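# Place the master-width blank into the vise against stops

## Task

Pick out the plain metal blank whose width equals that of the dark setting master, and set it in the vise so it rests on the two loose low parallel bars between the jaws, which must still stand upright afterwards. It must be pressed against the fixed jaw (the end block without hoses) and against the work stop (the short rod between the jaws). Neither the setting master nor any other blank may be left visibly tipped over.

## Robot and tools

Robot: one custom arm with six revolute joints (joint1 to joint6) and a two-finger parallel gripper. The root link of the arm sits at (0, 0, +0.091) m in the scene frame, tilted with quat_wxyz (+0.961, +0.218, +0.172, -0.001). The upper arm is 428 mm and the forearm 505 mm, with the forearm offset 150 mm sideways from the elbow.

Frame: every position, quaternion, velocity and target, whether sent or reported, is in the scene frame. Its origin lies on the table top beneath the base. +z points up, and +y is to the left when looking along +x. Positions are in metres. Orientations are quaternions written w first (qw, qx, qy, qz). In the gripper's own axes the fingers point along +z and close along y. end_effector_position is the pinch point between the closed pads, roughly 2 cm behind the fingertips. As the fingers close, the tips advance about 10 mm along +z. The reported pose may be a few cm off, more so at long reach.

A row is 8 numbers: x, y, z, qw, qx, qy, qz, opening. The first seven form an absolute gripper pose, a place to go to and not an offset. Opening is also absolute, from -1 (closed) to +1 (fully open, 0.084 m). There is only one arm, so each row covers just that arm. The controller clips every step's command to within 70 mm and 16 degrees of the measured pose. The arm then heads for the "Hand target" shown in the result, which can fall short of what you asked for.

Tools:
- execute_actions(actions, cameras): actions is a list of actions. Each action is a list of 1 to 15 rows, and each row runs for one 1/30 s step. A short action repeats its last row until all 15 steps are used. Any target more than 0.6 m from the gripper's position at the start of its action, along any gripper axis, gets the action refused. If the first action fails that check against the last reported state, or any action is malformed, the whole call is refused. Put the wanted quaternion in every row so the orientation does not drift. An empty list only reports the state.
- move(target, speed, blend, opening_speed, blocking, cameras): target is one row or a list of up to 15 rows, all absolute poses in the scene frame, with no 0.6 m limit. The path is straight from the Hand target. speed is in m/s, from 0.002 to 0.5, default 0.25; rotation is capped at twice that in rad/s. speed may be one value or one per leg. blend, in metres, rounds the corners at intermediate targets; 0 stops at each. opening_speed is the rate of the opening change per second on the -1..1 scale, at least 0.2. A new opening in a later row is applied only after the arm stops at that row. blocking=false returns after about 0.5 s, and a following move takes over from the current point. The path does not avoid obstacles. Keep paths away from the base, since passing near it can flip the shoulder posture. The result adds a "move:" line. done means at rest within 3 mm and 2 degrees. Other endings include off_target, moving, held and fault, plus the limits that acted (paced = the pose was clipped, held = steps were withheld). done does not mean nothing was touched.
- wait(seconds 0 to 10): lets the scene run while the last command holds. A running move carries on.
- stop(): brakes a running move to rest. It needs some distance to do so.
- zoom_image(camera, region [x0,y0,x1,y1] in pixels, at most 504x504): gives a closer view of the latest image from cam_head_left, cam_head_right, cam_high, cam_low or cam_wrist. All five cameras are 672x504.
- show_instructions(): shows the reference image(s) for the scene.
- clear_fault(): clears a torque fault after one has been reported.
- read_manual(section): licence texts only.
- finished_scene(scene): ends the current scene. scene is that scene's number. The goal must hold without the robot.

Results: the state line gives the gripper pose and velocities. The "Joint positions" line lists the joints from the base outward, with the measured gripper opening in metres last. grip_measured uses the -1..1 scale. Joint velocities read "within noise" when the arm is still. Joint torques are total drive outputs, including gravity, and carry offsets and noise. Positive means toward a larger joint number. "Tool commands" shows the current gripper command. Calls that run actions also list some intermediate positions. "Wrist depth" is a 7x7 grid of median depths in mm from the wrist camera, rows separated by " / ". It reads from 195 to 3000 mm, and "-" means no value. "MOTOR HOT" warns of heating.

Gripping: to hold a part, command an opening well below grip_measured, since a bigger gap gives a harder squeeze. The limit is about 24 N per pad for parts up to about 6 cm. Sending the opening value back leaves the fingers where they are, and 0 is a real command.

Avoid: dropping parts, releasing a part while it still moves, fast impacts and hard pushes, and knocking over the master, other blanks or the loose bars. Anything that leaves the table fails the scene. A blocked arm keeps pushing until you command it away. If contact torque exceeds the load limits (waist/shoulder 55.2, elbow 46, forearm roll 24.8, wrist pitch 15, wrist roll 16.6 N m), the arm backs off and halts until clear_fault. Sustained loads, stretched poses or pushing at unreachable targets heat the motors. At 80 °C the brakes lock for 30 to 60 s or more. Brief external tugs on held or loose parts can occur.

Each tool is called after "Emit:" as name(argument=value, ...), one argument or row to a line, values as JSON.

Reference images:

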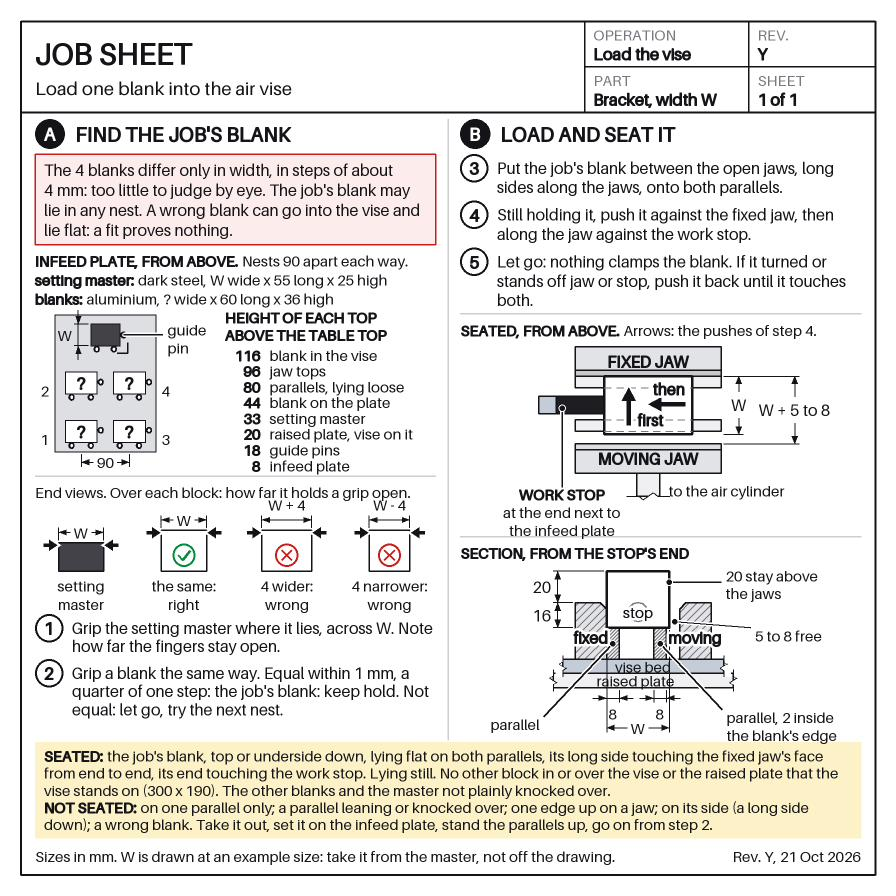

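## Session

Emit:
execute_actions(
  actions=[],
)

Scene clock: 0.00 s.
end_effector_position=(+0.8429, +0.1359, +0.2090) grip_measured=+1.00 end_effector_quat_wxyz=(-0.248, +0.932, +0.149, +0.220)
Joint positions: [0.306 -0.428 -1.228 -0.141 -0.111 -0.064 0.084]
Joint velocities: within noise
Joint torques (N m): no reading
Wrist depth (mm): [2442 2156 1916 1772 513 480 442 / 2244 1970 1776 1662 480 451 418 / 1985 1787 1652 1532 453 419 391 / 1861 1674 1529 446 429 398 373 / 1679 1544 1436 420 400 373 355 / 1577 1453 414 400 379 356 336 / 1483 1353 393 381 362 340 322]
Hand target: +0.8429, +0.1359, +0.2090; -0.248, +0.932, +0.149, +0.220
Tool commands: gripper/opening=+1.0

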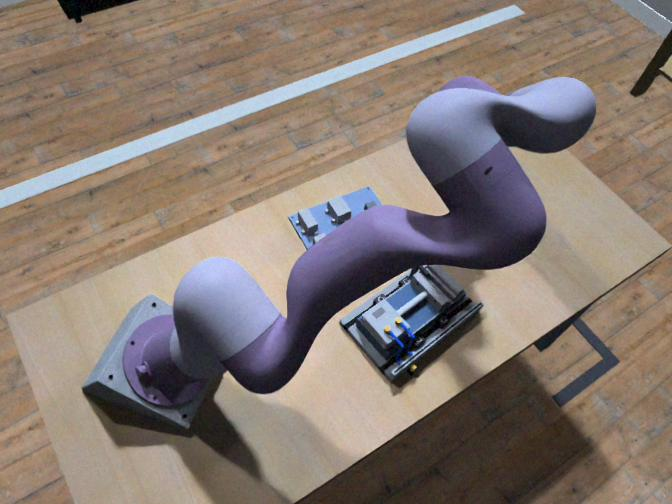

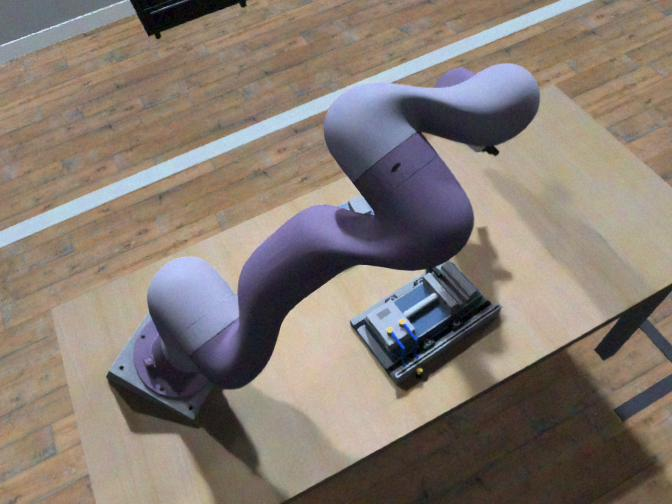

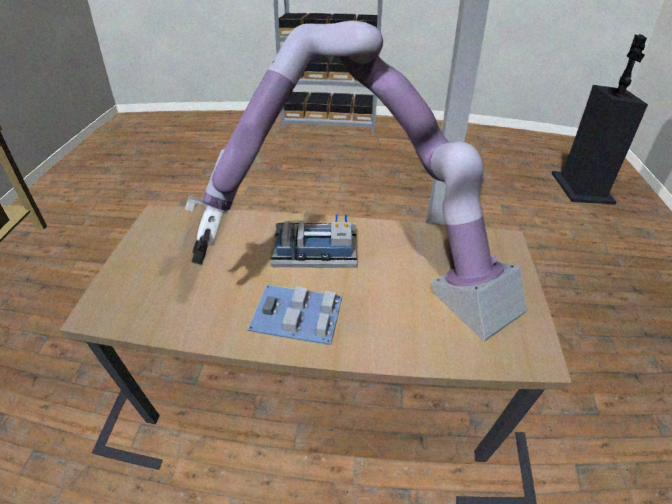

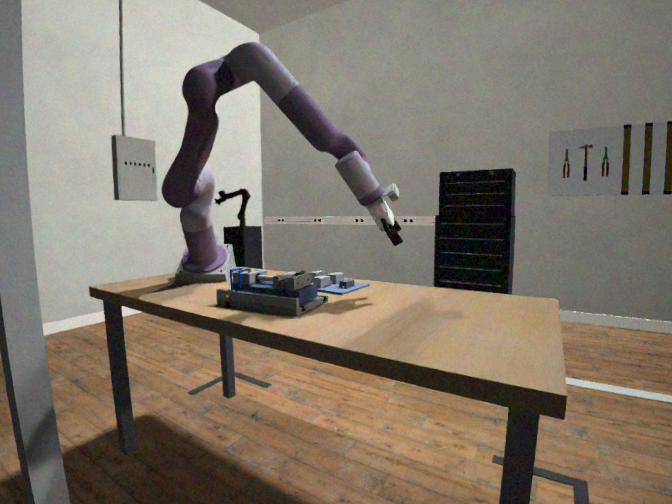

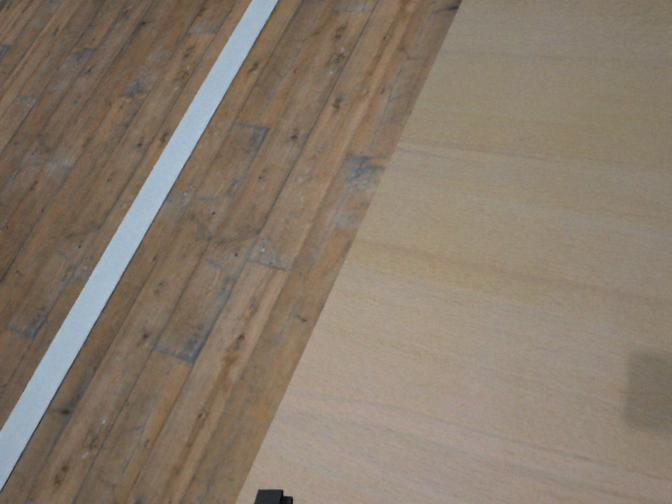

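Emit:
move(
  target=[0.40, 0.10, 0.45, 0, 1, 0, 0, 1],
)

Scene clock: 10.00 s.
end_effector_position=(+0.4001, +0.1000, +0.4499) grip_measured=+1.00 end_effector_quat_wxyz=(+0.000, +1.000, +0.000, +0.000)
Joint positions: [1.112 0.181 -0.744 -0.534 -1.238 1.368 0.084]
Joint velocities: within noise
Joint torques (N m): [4.39 0.72 -27.19 0.56 0.16 0.02]
Wrist depth (mm): [1329 579 573 569 571 580 506 / 1329 581 571 572 573 580 542 / 1343 583 572 576 581 582 544 / 1332 582 564 576 581 582 562 / 1349 584 584 581 584 584 566 / 1339 584 583 584 584 584 586 / 1353 587 585 584 586 584 585]
Hand target: +0.4000, +0.1000, +0.4500; +0.000, +1.000, +0.000, +0.000
Off the commanded pose: 0.000 m, 0 deg.
move: done

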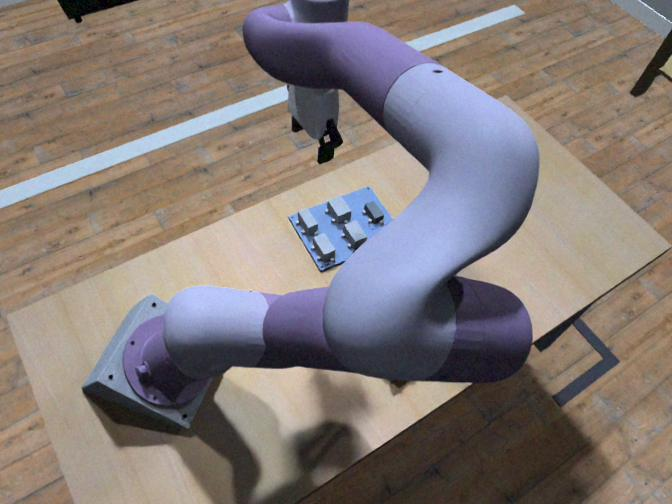

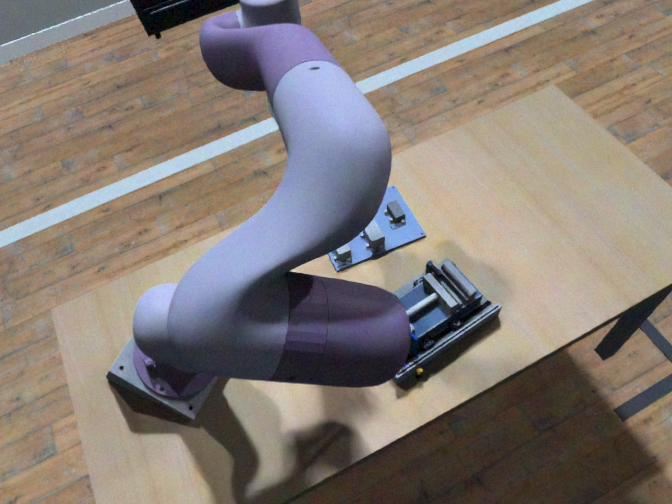

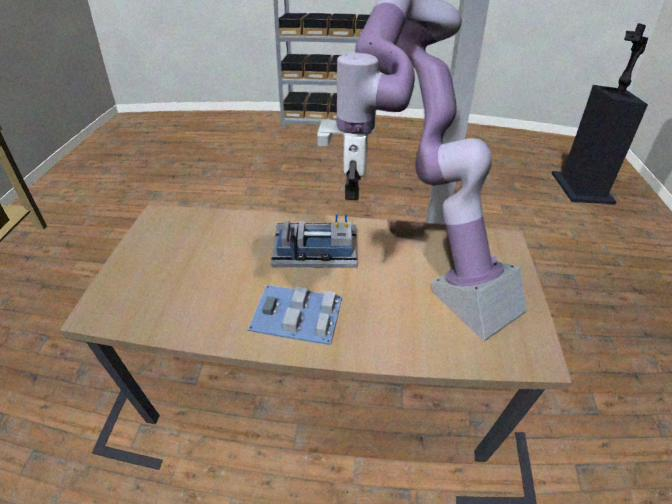

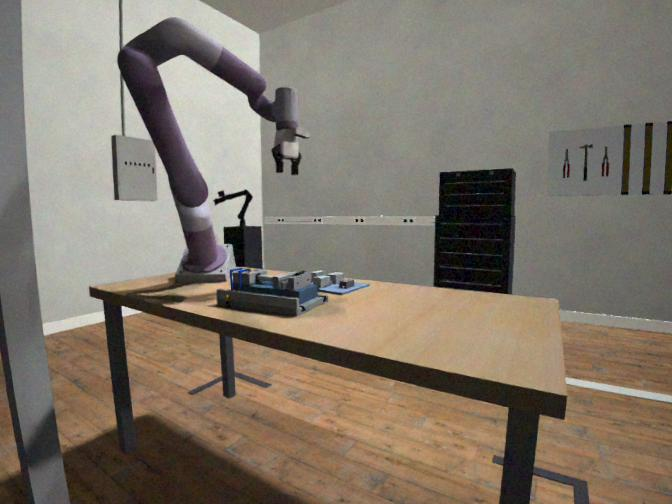

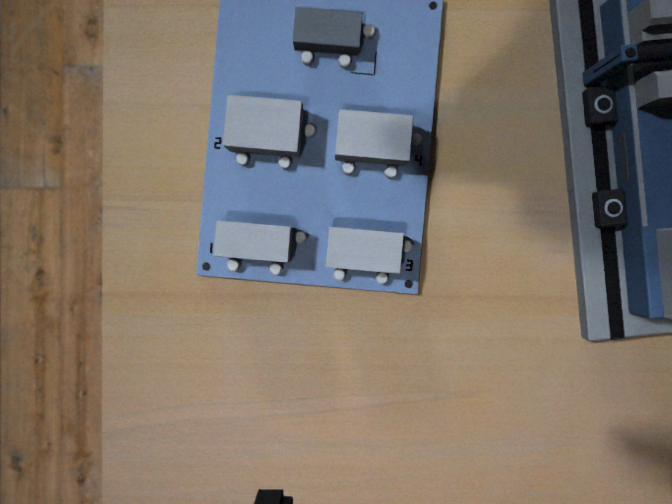

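Emit:
move(
  target=[0.57, -0.15, 0.40, 0, 0.7331, 0.6801, 0, 1],
  cameras=["cam_wrist"],
)

Emit:
move(
  target=[0.66, 0.075, 0.35, 0, 0.7331, 0.6801, 0, 1],
  cameras=["cam_wrist"],
)

Scene clock: 46.50 s.
end_effector_position=(+0.5700, -0.1500, +0.4000) grip_measured=+1.00 end_effector_quat_wxyz=(+0.000, +0.733, +0.680, +0.000)
Joint positions: [0.387 0.371 -0.828 -0.609 -1.11 -0.858 0.084]
Joint velocities: within noise
Joint torques (N m): [1.82 7.96 -26.22 0.67 0.19 0.05]
Wrist depth (mm): [530 530 520 521 522 528 528 / 530 532 530 530 531 529 529 / 533 531 532 532 531 531 529 / 534 534 513 512 453 529 533 / 533 534 450 473 451 512 535 / 535 533 438 473 475 514 534 / 535 535 485 497 506 537 535]
Hand target: +0.5700, -0.1500, +0.4000; +0.000, +0.733, +0.680, +0.000
Off the commanded pose: 0.000 m, 0 deg.
move: done
Images, in order (width x height): cam_wrist 672x504.

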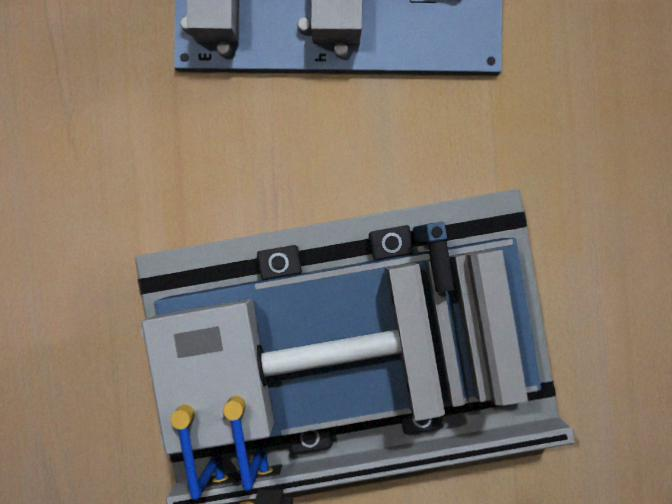

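Scene clock: 48.17 s.
end_effector_position=(+0.6600, +0.0749, +0.3501) grip_measured=+1.00 end_effector_quat_wxyz=(+0.000, +0.733, +0.680, +0.000)
Joint positions: [0.621 -0.161 -1.106 -0.671 -1.029 -0.498 0.084]
Joint velocities: within noise
Joint torques (N m): [9.39 20.56 -24.99 0.76 0.24 0.01]
Wrist depth (mm): [480 481 482 480 479 479 480 / 481 481 479 479 479 480 479 / 481 474 437 473 480 480 480 / 484 474 474 474 481 482 481 / 484 475 457 476 482 481 481 / 484 484 485 484 484 483 484 / 486 486 485 483 483 484 483]
Hand target: +0.6600, +0.0750, +0.3500; +0.000, +0.733, +0.680, +0.000
Off the commanded pose: 0.000 m, 0 deg.
move: done
Images, in order (width x height): cam_wrist 672x504.

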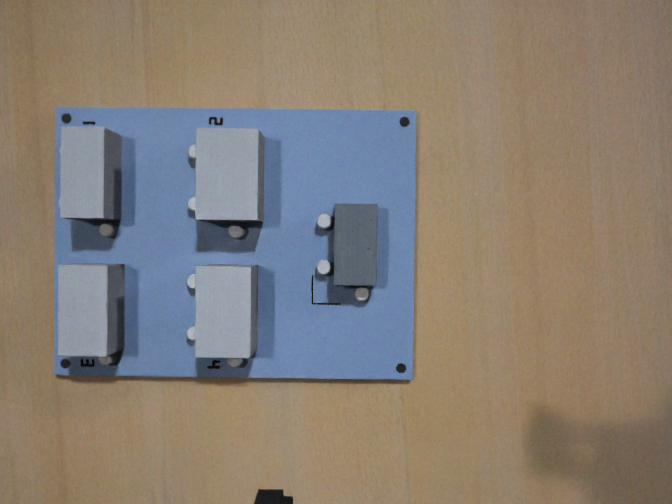

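Emit:
zoom_image(
  camera="cam_wrist",
  region=[40, 100, 420, 385],
)

Scaled by 1.326 from the camera's 672x504 image, which has a finer 960x720 frame.

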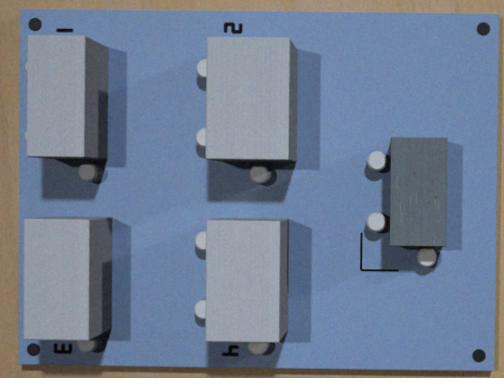

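Emit:
move(
  target=[0.6483, 0.140, 0.10, 0, 0.7331, 0.6801, 0, 1],
  cameras=["cam_wrist","cam_low"],
)

Scene clock: 100.67 s.
end_effector_position=(+0.6484, +0.1400, +0.1002) grip_measured=+1.00 end_effector_quat_wxyz=(+0.000, +0.733, +0.680, +0.000)
Joint positions: [0.485 -0.545 -1.075 -0.99 -0.677 -0.175 0.084]
Joint velocities: within noise
Joint torques (N m): [14.14 29.8 -18.34 0.5 0.23 0]
Wrist depth (mm): [230 230 230 230 230 229 229 / 230 230 230 230 230 230 229 / 222 223 223 222 223 223 230 / 223 - 222 223 223 223 231 / 223 - 223 223 223 223 231 / 223 - 224 224 199 224 232 / 224 224 224 224 199 224 232]
Hand target: +0.6483, +0.1400, +0.1000; +0.000, +0.733, +0.680, +0.000
Off the commanded pose: 0.000 m, 0 deg.
move: done
Images, in order (width x height): cam_low 672x504, cam_wrist 672x504.

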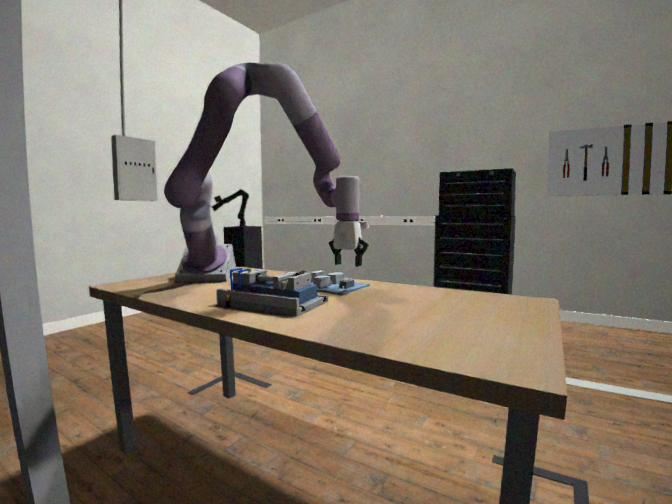

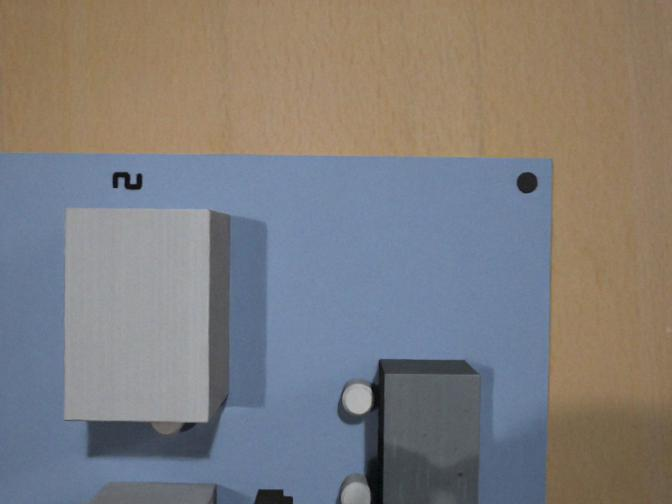

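Emit:
move(
  target=[
    [0.6453, 0.1412, 0.043, 0, 0.7331, 0.6801, 0, 1],
    [0.6453, 0.1412, 0.043, 0, 0.7331, 0.6801, 0, -1],
  ],
  speed=0.12,
  opening_speed=1.2,
  cameras=["cam_wrist"],
)

Scene clock: 115.43 s.
end_effector_position=(+0.6453, +0.1412, +0.0430) grip_measured=-0.36 end_effector_quat_wxyz=(+0.000, +0.733, +0.680, +0.000)
Joint positions: [0.439 -0.637 -1.091 -1.103 -0.621 -0.084 0.028]
Joint velocities: within noise
Joint torques (N m): [15.53 31.96 -16.74 0.79 0.26 0.01]
Wrist depth (mm): [- - - - - - - / - - - - - - - / - - - - - - - / - - - - - - - / - - - - - - - / - - - - - - - / - - - - - - -]
Hand target: +0.6453, +0.1412, +0.0430; +0.000, +0.733, +0.680, +0.000
Off the commanded pose: 0.000 m, 0 deg.
move: done
Images, in order (width x height): cam_wrist 672x504.

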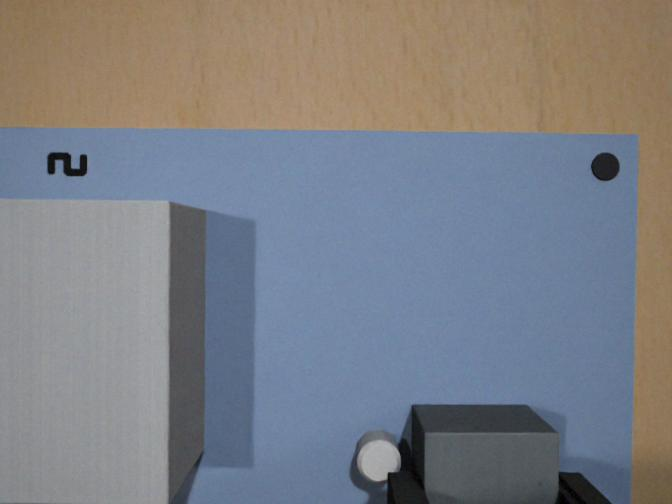

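Emit:
move(
  target=[
    [0.6453, 0.1412, 0.043, 0, 0.7331, 0.6801, 0, 1],
    [0.6453, 0.1412, 0.10, 0, 0.7331, 0.6801, 0, 1],
    [0.4715, 0.2005, 0.10, 0, 0.7331, 0.6801, 0, 1],
    [0.4715, 0.2005, 0.048, 0, 0.7331, 0.6801, 0, 1],
    [0.4715, 0.2005, 0.048, 0, 0.7331, 0.6801, 0, -1],
  ],
  speed=[0.15,0.15,0.25,0.12,0.12],
  blend=[0,0.02,0.02,0,0],
  opening_speed=1.2,
  cameras=["cam_wrist","cam_head_left"],
)

Scene clock: 137.00 s.
end_effector_position=(+0.4715, +0.2005, +0.0480) grip_measured=-0.36 end_effector_quat_wxyz=(+0.000, +0.733, +0.680, +0.000)
Joint positions: [0.657 -0.63 -0.82 -1.29 -0.588 0.393 0.029]
Joint velocities: within noise
Joint torques (N m): [12.91 25.83 -13.22 0.35 0.08 0.05]
Wrist depth (mm): [- - - - - - - / - - - - - - - / - - - - - - - / - - - - - - - / - - - - - - - / - - - - - - - / - - - - - - -]
Hand target: +0.4715, +0.2005, +0.0480; +0.000, +0.733, +0.680, +0.000
Off the commanded pose: 0.000 m, 0 deg.
move: done
Images, in order (width x height): cam_head_left 672x504, cam_wrist 672x504.

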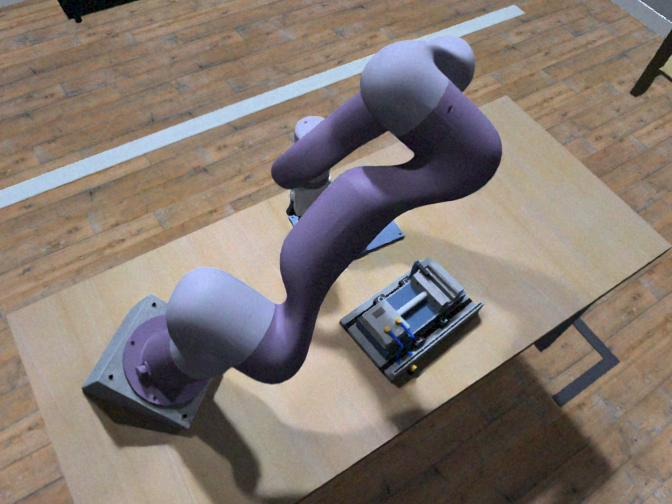

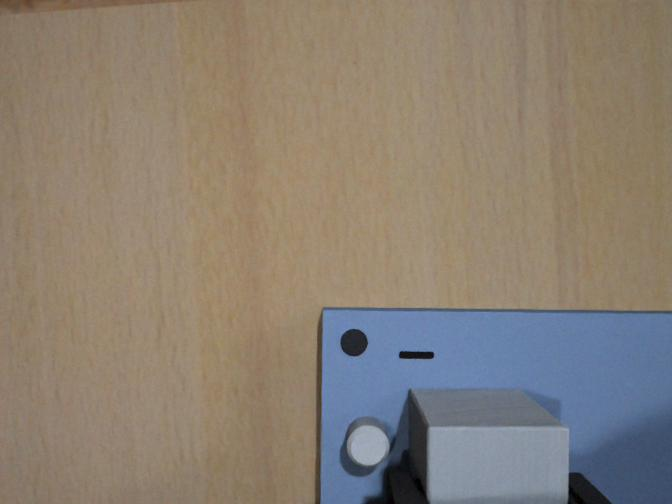

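Emit:
move(
  target=[
    [0.4715, 0.2005, 0.22, 0, 0.7331, 0.6801, 0, -1],
    [0.608, -0.125, 0.22, 0, 0.6717, 0.7408, 0, -1],
  ],
  blend=[0.03,0],
  speed=[0.12,0.25],
  cameras=["cam_wrist","cam_low"],
)

Emit:
zoom_image(
  camera="cam_wrist",
  region=[200, 120, 600, 420],
)

Scene clock: 163.33 s.
end_effector_position=(+0.6079, -0.1249, +0.2200) grip_measured=-0.36 end_effector_quat_wxyz=(+0.000, +0.672, +0.741, +0.000)
Joint positions: [0.202 0.068 -0.779 -0.786 -0.738 -0.902 0.029]
Joint velocities: within noise
Joint torques (N m): [5.1 18.78 -22.41 0.62 0.25 0.07]
Wrist depth (mm): [349 349 349 350 349 340 348 / 351 350 350 351 349 350 349 / 351 350 351 350 350 350 350 / 332 332 332 331 332 350 351 / 324 314 317 313 290 331 351 / 256 292 292 292 - 291 352 / 256 275 267 - - 352 353]
Hand target: +0.6080, -0.1250, +0.2200; +0.000, +0.672, +0.741, +0.000
Off the commanded pose: 0.000 m, 0 deg.
move: done
Images, in order (width x height): cam_low 672x504, cam_wrist 672x504.

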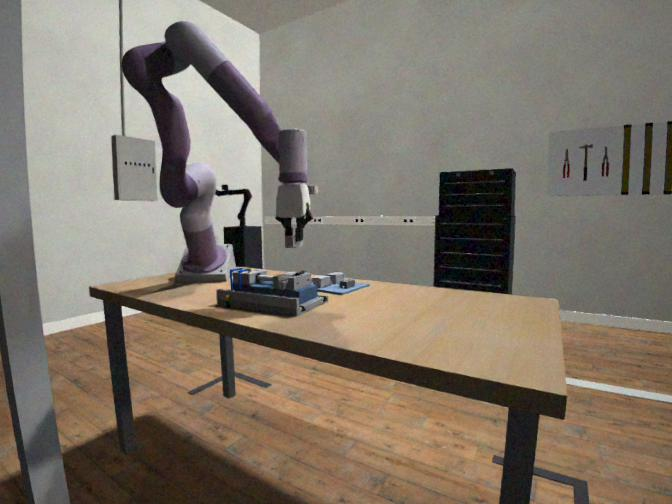

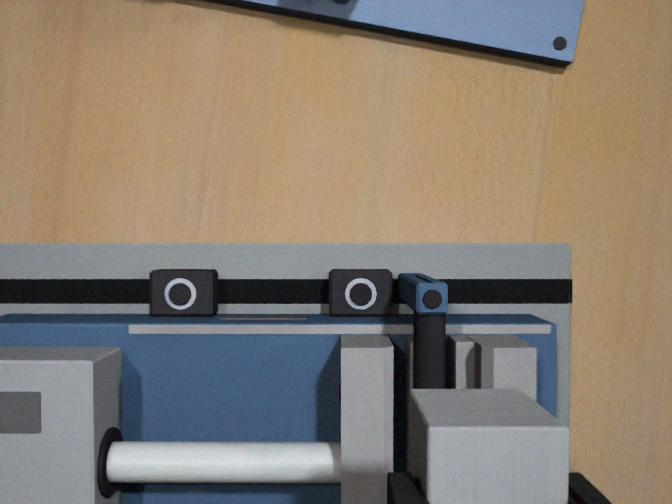

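Scaled by 1.260 from the camera's 672x504 image, which has a finer 960x720 frame.

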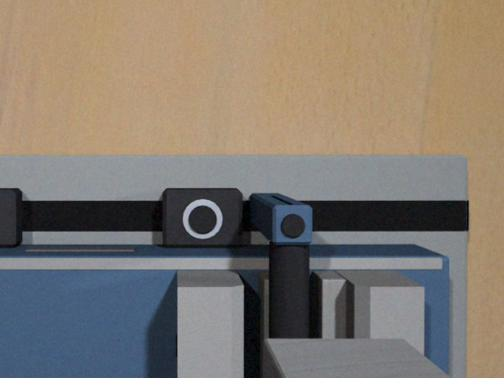

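Emit:
move(
  target=[
    [0.617, -0.158, 0.20, 0, 0.6717, 0.7408, 0, -1],
    [0.617, -0.158, 0.145, 0, 0.6717, 0.7408, 0, -1],
  ],
  blend=[0.015,0],
  speed=0.12,
  cameras=["cam_wrist"],
)

Emit:
zoom_image(
  camera="cam_wrist",
  region=[320, 200, 672, 504],
)

Scene clock: 195.20 s.
end_effector_position=(+0.6170, -0.1580, +0.1452) grip_measured=-0.36 end_effector_quat_wxyz=(+0.000, +0.672, +0.741, +0.000)
Joint positions: [0.063 -0.043 -0.789 -0.895 -0.596 -0.888 0.029]
Joint velocities: within noise
Joint torques (N m): [5.32 23.75 -19.4 0.49 0.22 0.03]
Wrist depth (mm): [276 275 274 275 275 274 274 / 275 276 275 275 276 274 275 / 256 256 256 256 255 256 274 / 216 216 216 216 - 216 275 / 216 217 216 - - 196 276 / 217 217 217 - - - 276 / 217 217 217 - - - 277]
Hand target: +0.6170, -0.1580, +0.1450; +0.000, +0.672, +0.741, +0.000
Off the commanded pose: 0.000 m, 0 deg.
move: done
Images, in order (width x height): cam_wrist 672x504.

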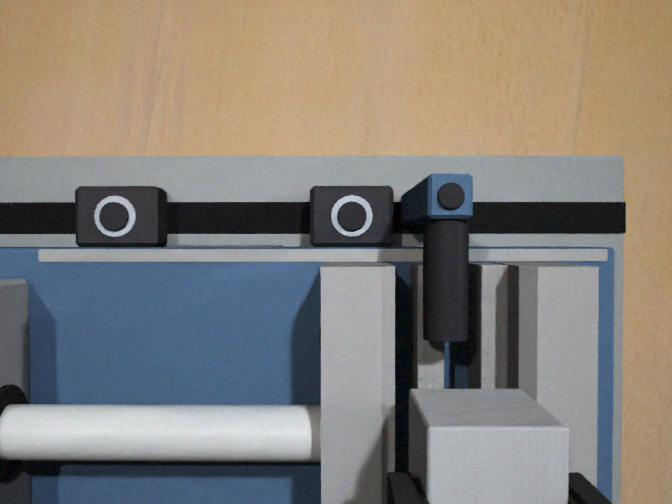

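Scaled by 1.432 from the camera's 672x504 image, which has a finer 960x720 frame.

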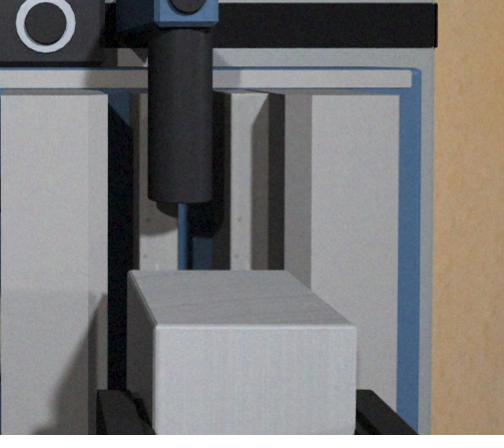

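Emit:
move(
  target=[
    [0.617, -0.158, 0.1225, 0, 0.6717, 0.7408, 0, -1],
    [0.6213, -0.1576, 0.1225, 0, 0.6717, 0.7408, 0, -1],
    [0.6203, -0.1472, 0.1225, 0, 0.6717, 0.7408, 0, -1],
  ],
  speed=[0.05,0.015,0.015],
  cameras=["cam_wrist"],
)

Emit:
zoom_image(
  camera="cam_wrist",
  region=[320, 200, 672, 504],
)

Scene clock: 213.40 s.
end_effector_position=(+0.6199, -0.1475, +0.1224) grip_measured=-0.36 end_effector_quat_wxyz=(+0.000, +0.672, +0.741, -0.001)
Joint positions: [0.062 -0.1 -0.799 -0.951 -0.569 -0.821 0.029]
Joint velocities: within noise
Joint torques (N m): [12.11 25.73 -28.55 0.08 7.07 0.38]
Wrist depth (mm): [252 252 252 251 251 251 251 / 253 252 253 253 252 251 251 / 253 253 253 252 252 232 252 / 218 233 233 217 - 233 232 / - - - - - - 253 / - - - - - - 253 / - - - - - - 253]
Hand target: +0.6203, -0.1472, +0.1225; +0.000, +0.672, +0.741, +0.000
Off the commanded pose: 0.001 m, 0 deg.
move: done
Images, in order (width x height): cam_wrist 672x504.

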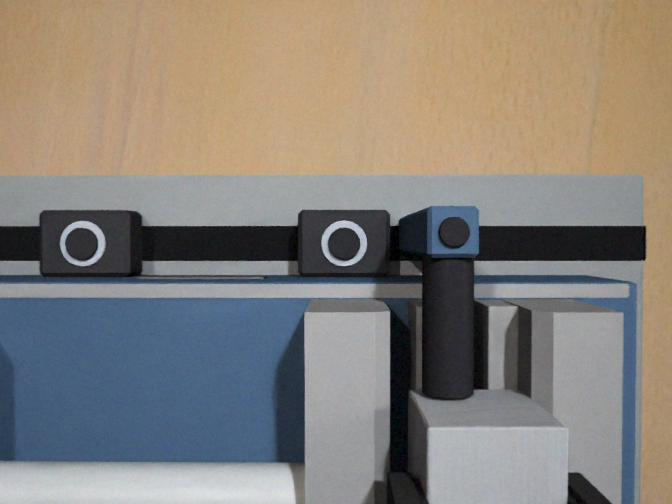

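Scaled by 1.432 from the camera's 672x504 image, which has a finer 960x720 frame.

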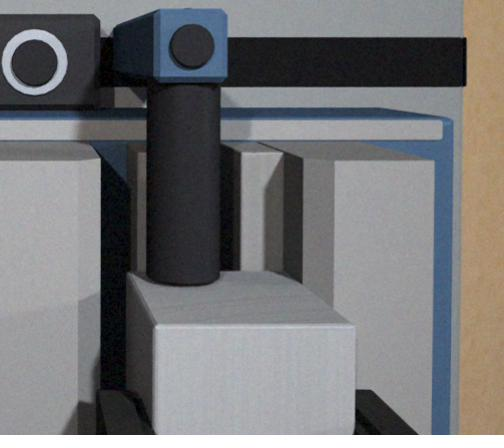

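Emit:
move(
  target=[0.6203, -0.1473, 0.1195, 0, 0.6717, 0.7408, 0, -1],
  speed=0.015,
  cameras=["cam_wrist"],
)

Scene clock: 221.23 s.
end_effector_position=(+0.6200, -0.1473, +0.1196) grip_measured=-0.35 end_effector_quat_wxyz=(+0.000, +0.672, +0.741, +0.000)
Joint positions: [0.06 -0.106 -0.8 -0.958 -0.565 -0.815 0.029]
Joint velocities: within noise
Joint torques (N m): [6.6 22.95 -33.97 -1.25 7.3 0.31]
Wrist depth (mm): [249 250 249 249 248 249 248 / 250 250 250 250 250 249 248 / 250 250 250 250 249 230 249 / 215 230 230 214 - 229 229 / - - - - - - 250 / - - - - - - 250 / - - - - - - 250]
Hand target: +0.6203, -0.1473, +0.1195; +0.000, +0.672, +0.741, +0.000
Off the commanded pose: 0.000 m, 0 deg.
move: done
Images, in order (width x height): cam_wrist 672x504.

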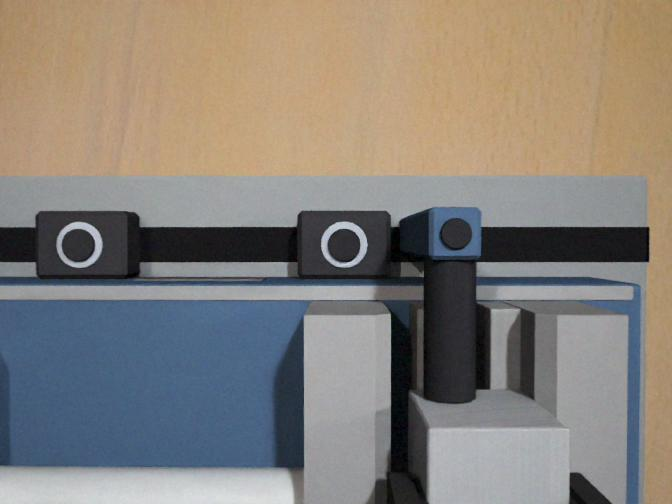

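Emit:
move(
  target=[0.6209, -0.1471, 0.1182, 0, 0.6717, 0.7408, 0, -1],
  speed=0.015,
  cameras=[],
)

Scene clock: 234.67 s.
end_effector_position=(+0.6202, -0.1476, +0.1182) grip_measured=-0.35 end_effector_quat_wxyz=(+0.000, +0.672, +0.741, -0.001)
Joint positions: [0.059 -0.109 -0.802 -0.961 -0.565 -0.813 0.029]
Joint velocities: within noise
Joint torques (N m): [6.03 23.64 -37.01 -1.54 8.14 0.24]
Wrist depth (mm): [249 248 247 247 247 246 246 / 249 249 248 247 247 247 247 / 248 229 248 248 247 247 247 / 213 229 228 213 - 228 228 / - - - - - - 248 / - - - - - - 249 / - - - - - - 249]
Hand target: +0.6209, -0.1471, +0.1182; +0.000, +0.672, +0.741, +0.000
Off the commanded pose: 0.001 m, 0 deg.
move: done
No camera images: "cameras" was empty.

Emit:
move(
  target=[0.6202, -0.1476, 0.1184, 0, 0.6717, 0.7408, 0, -0.15],
  opening_speed=0.3,
  speed=0.02,
  cameras=["cam_wrist"],
)

Emit:
zoom_image(
  camera="cam_wrist",
  region=[320, 200, 672, 504],
)

Scene clock: 243.80 s.
end_effector_position=(+0.6205, -0.1475, +0.1185) grip_measured=-0.16 end_effector_quat_wxyz=(+0.000, +0.672, +0.741, +0.000)
Joint positions: [0.058 -0.107 -0.801 -0.961 -0.561 -0.813 0.037]
Joint velocities: within noise
Joint torques (N m): [5.87 23.97 -17.37 0.5 0.21 0.08]
Wrist depth (mm): [249 248 249 248 248 248 248 / 249 248 248 248 249 248 249 / 249 249 249 249 249 229 249 / 214 229 229 214 229 229 229 / - - - - - - 249 / - - - - - - 250 / - - - - - - 250]
Hand target: +0.6202, -0.1476, +0.1184; +0.000, +0.672, +0.741, +0.000
Off the commanded pose: 0.000 m, 0 deg.
move: done
Images, in order (width x height): cam_wrist 672x504.

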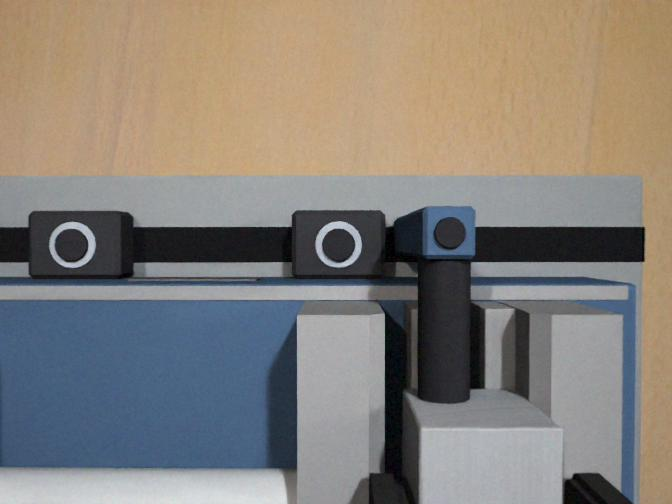

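Scaled by 1.432 from the camera's 672x504 image, which has a finer 960x720 frame.

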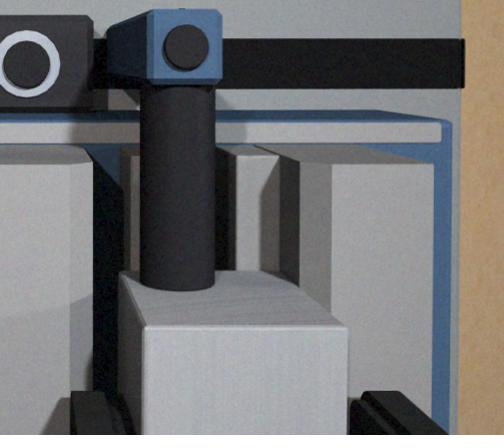

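Emit:
move(
  target=[
    [0.6267, -0.1469, 0.1195, 0, 0.6717, 0.7408, 0, -0.15],
    [0.6205, -0.1475, 0.1195, 0, 0.6717, 0.7408, 0, -0.15],
    [0.6205, -0.1475, 0.22, 0, 0.6717, 0.7408, 0, 0.2],
  ],
  speed=[0.02,0.03,0.12],
  cameras=["cam_wrist"],
)

Emit:
move(
  target=[0.6205, -0.22, 0.24, 0, 0.6717, 0.7408, 0, 0.2],
  cameras=["cam_wrist"],
)

Emit:
zoom_image(
  camera="cam_wrist",
  region=[250, 120, 550, 420],
)

Scene clock: 257.20 s.
end_effector_position=(+0.6205, -0.1475, +0.2200) grip_measured=+0.19 end_effector_quat_wxyz=(+0.000, +0.672, +0.741, +0.000)
Joint positions: [0.156 0.067 -0.808 -0.767 -0.734 -0.969 0.052]
Joint velocities: within noise
Joint torques (N m): [5.07 19.79 -21.84 0.07 0.15 0.08]
Wrist depth (mm): [351 349 350 349 349 349 348 / 351 351 351 350 350 350 350 / 351 352 351 351 350 351 350 / 332 315 331 314 331 331 350 / 257 292 292 255 255 330 352 / 257 268 268 256 235 331 353 / 257 293 293 256 236 332 353]
Hand target: +0.6205, -0.1475, +0.2200; +0.000, +0.672, +0.741, +0.000
Off the commanded pose: 0.000 m, 0 deg.
move: done
Images, in order (width x height): cam_wrist 672x504.

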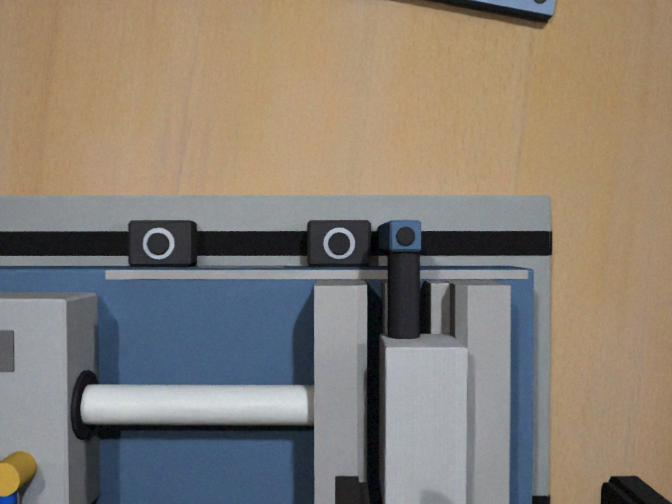

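Scene clock: 258.27 s.
end_effector_position=(+0.6205, -0.2199, +0.2400) grip_measured=+0.19 end_effector_quat_wxyz=(+0.000, +0.672, +0.741, +0.000)
Joint positions: [0.031 0.152 -0.827 -0.684 -0.745 -1.182 0.052]
Joint velocities: within noise
Joint torques (N m): [3.34 19.66 -23.17 0.78 0.15 0]
Wrist depth (mm): [370 370 370 370 368 369 370 / 350 334 350 332 290 349 370 / 275 311 311 274 274 351 369 / 275 311 311 274 254 351 371 / 276 313 312 312 292 351 371 / 323 337 351 336 351 352 371 / 374 373 373 373 373 374 372]
Hand target: +0.6205, -0.2200, +0.2400; +0.000, +0.672, +0.741, +0.000
Off the commanded pose: 0.000 m, 0 deg.
move: done
Images, in order (width x height): cam_wrist 672x504.

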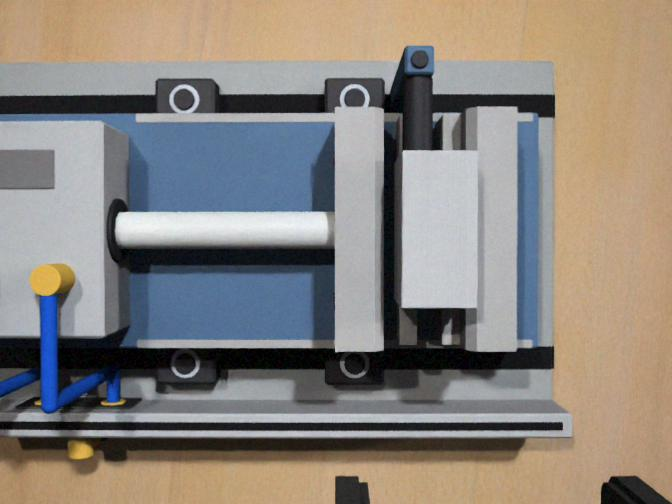

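Scaled by 1.680 from the camera's 672x504 image, which has a finer 960x720 frame.

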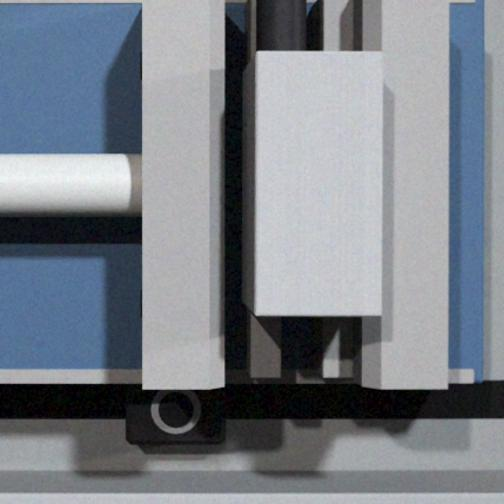

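Emit:
finished_scene(
  scene=2,
)

The scene is finished: the task was done.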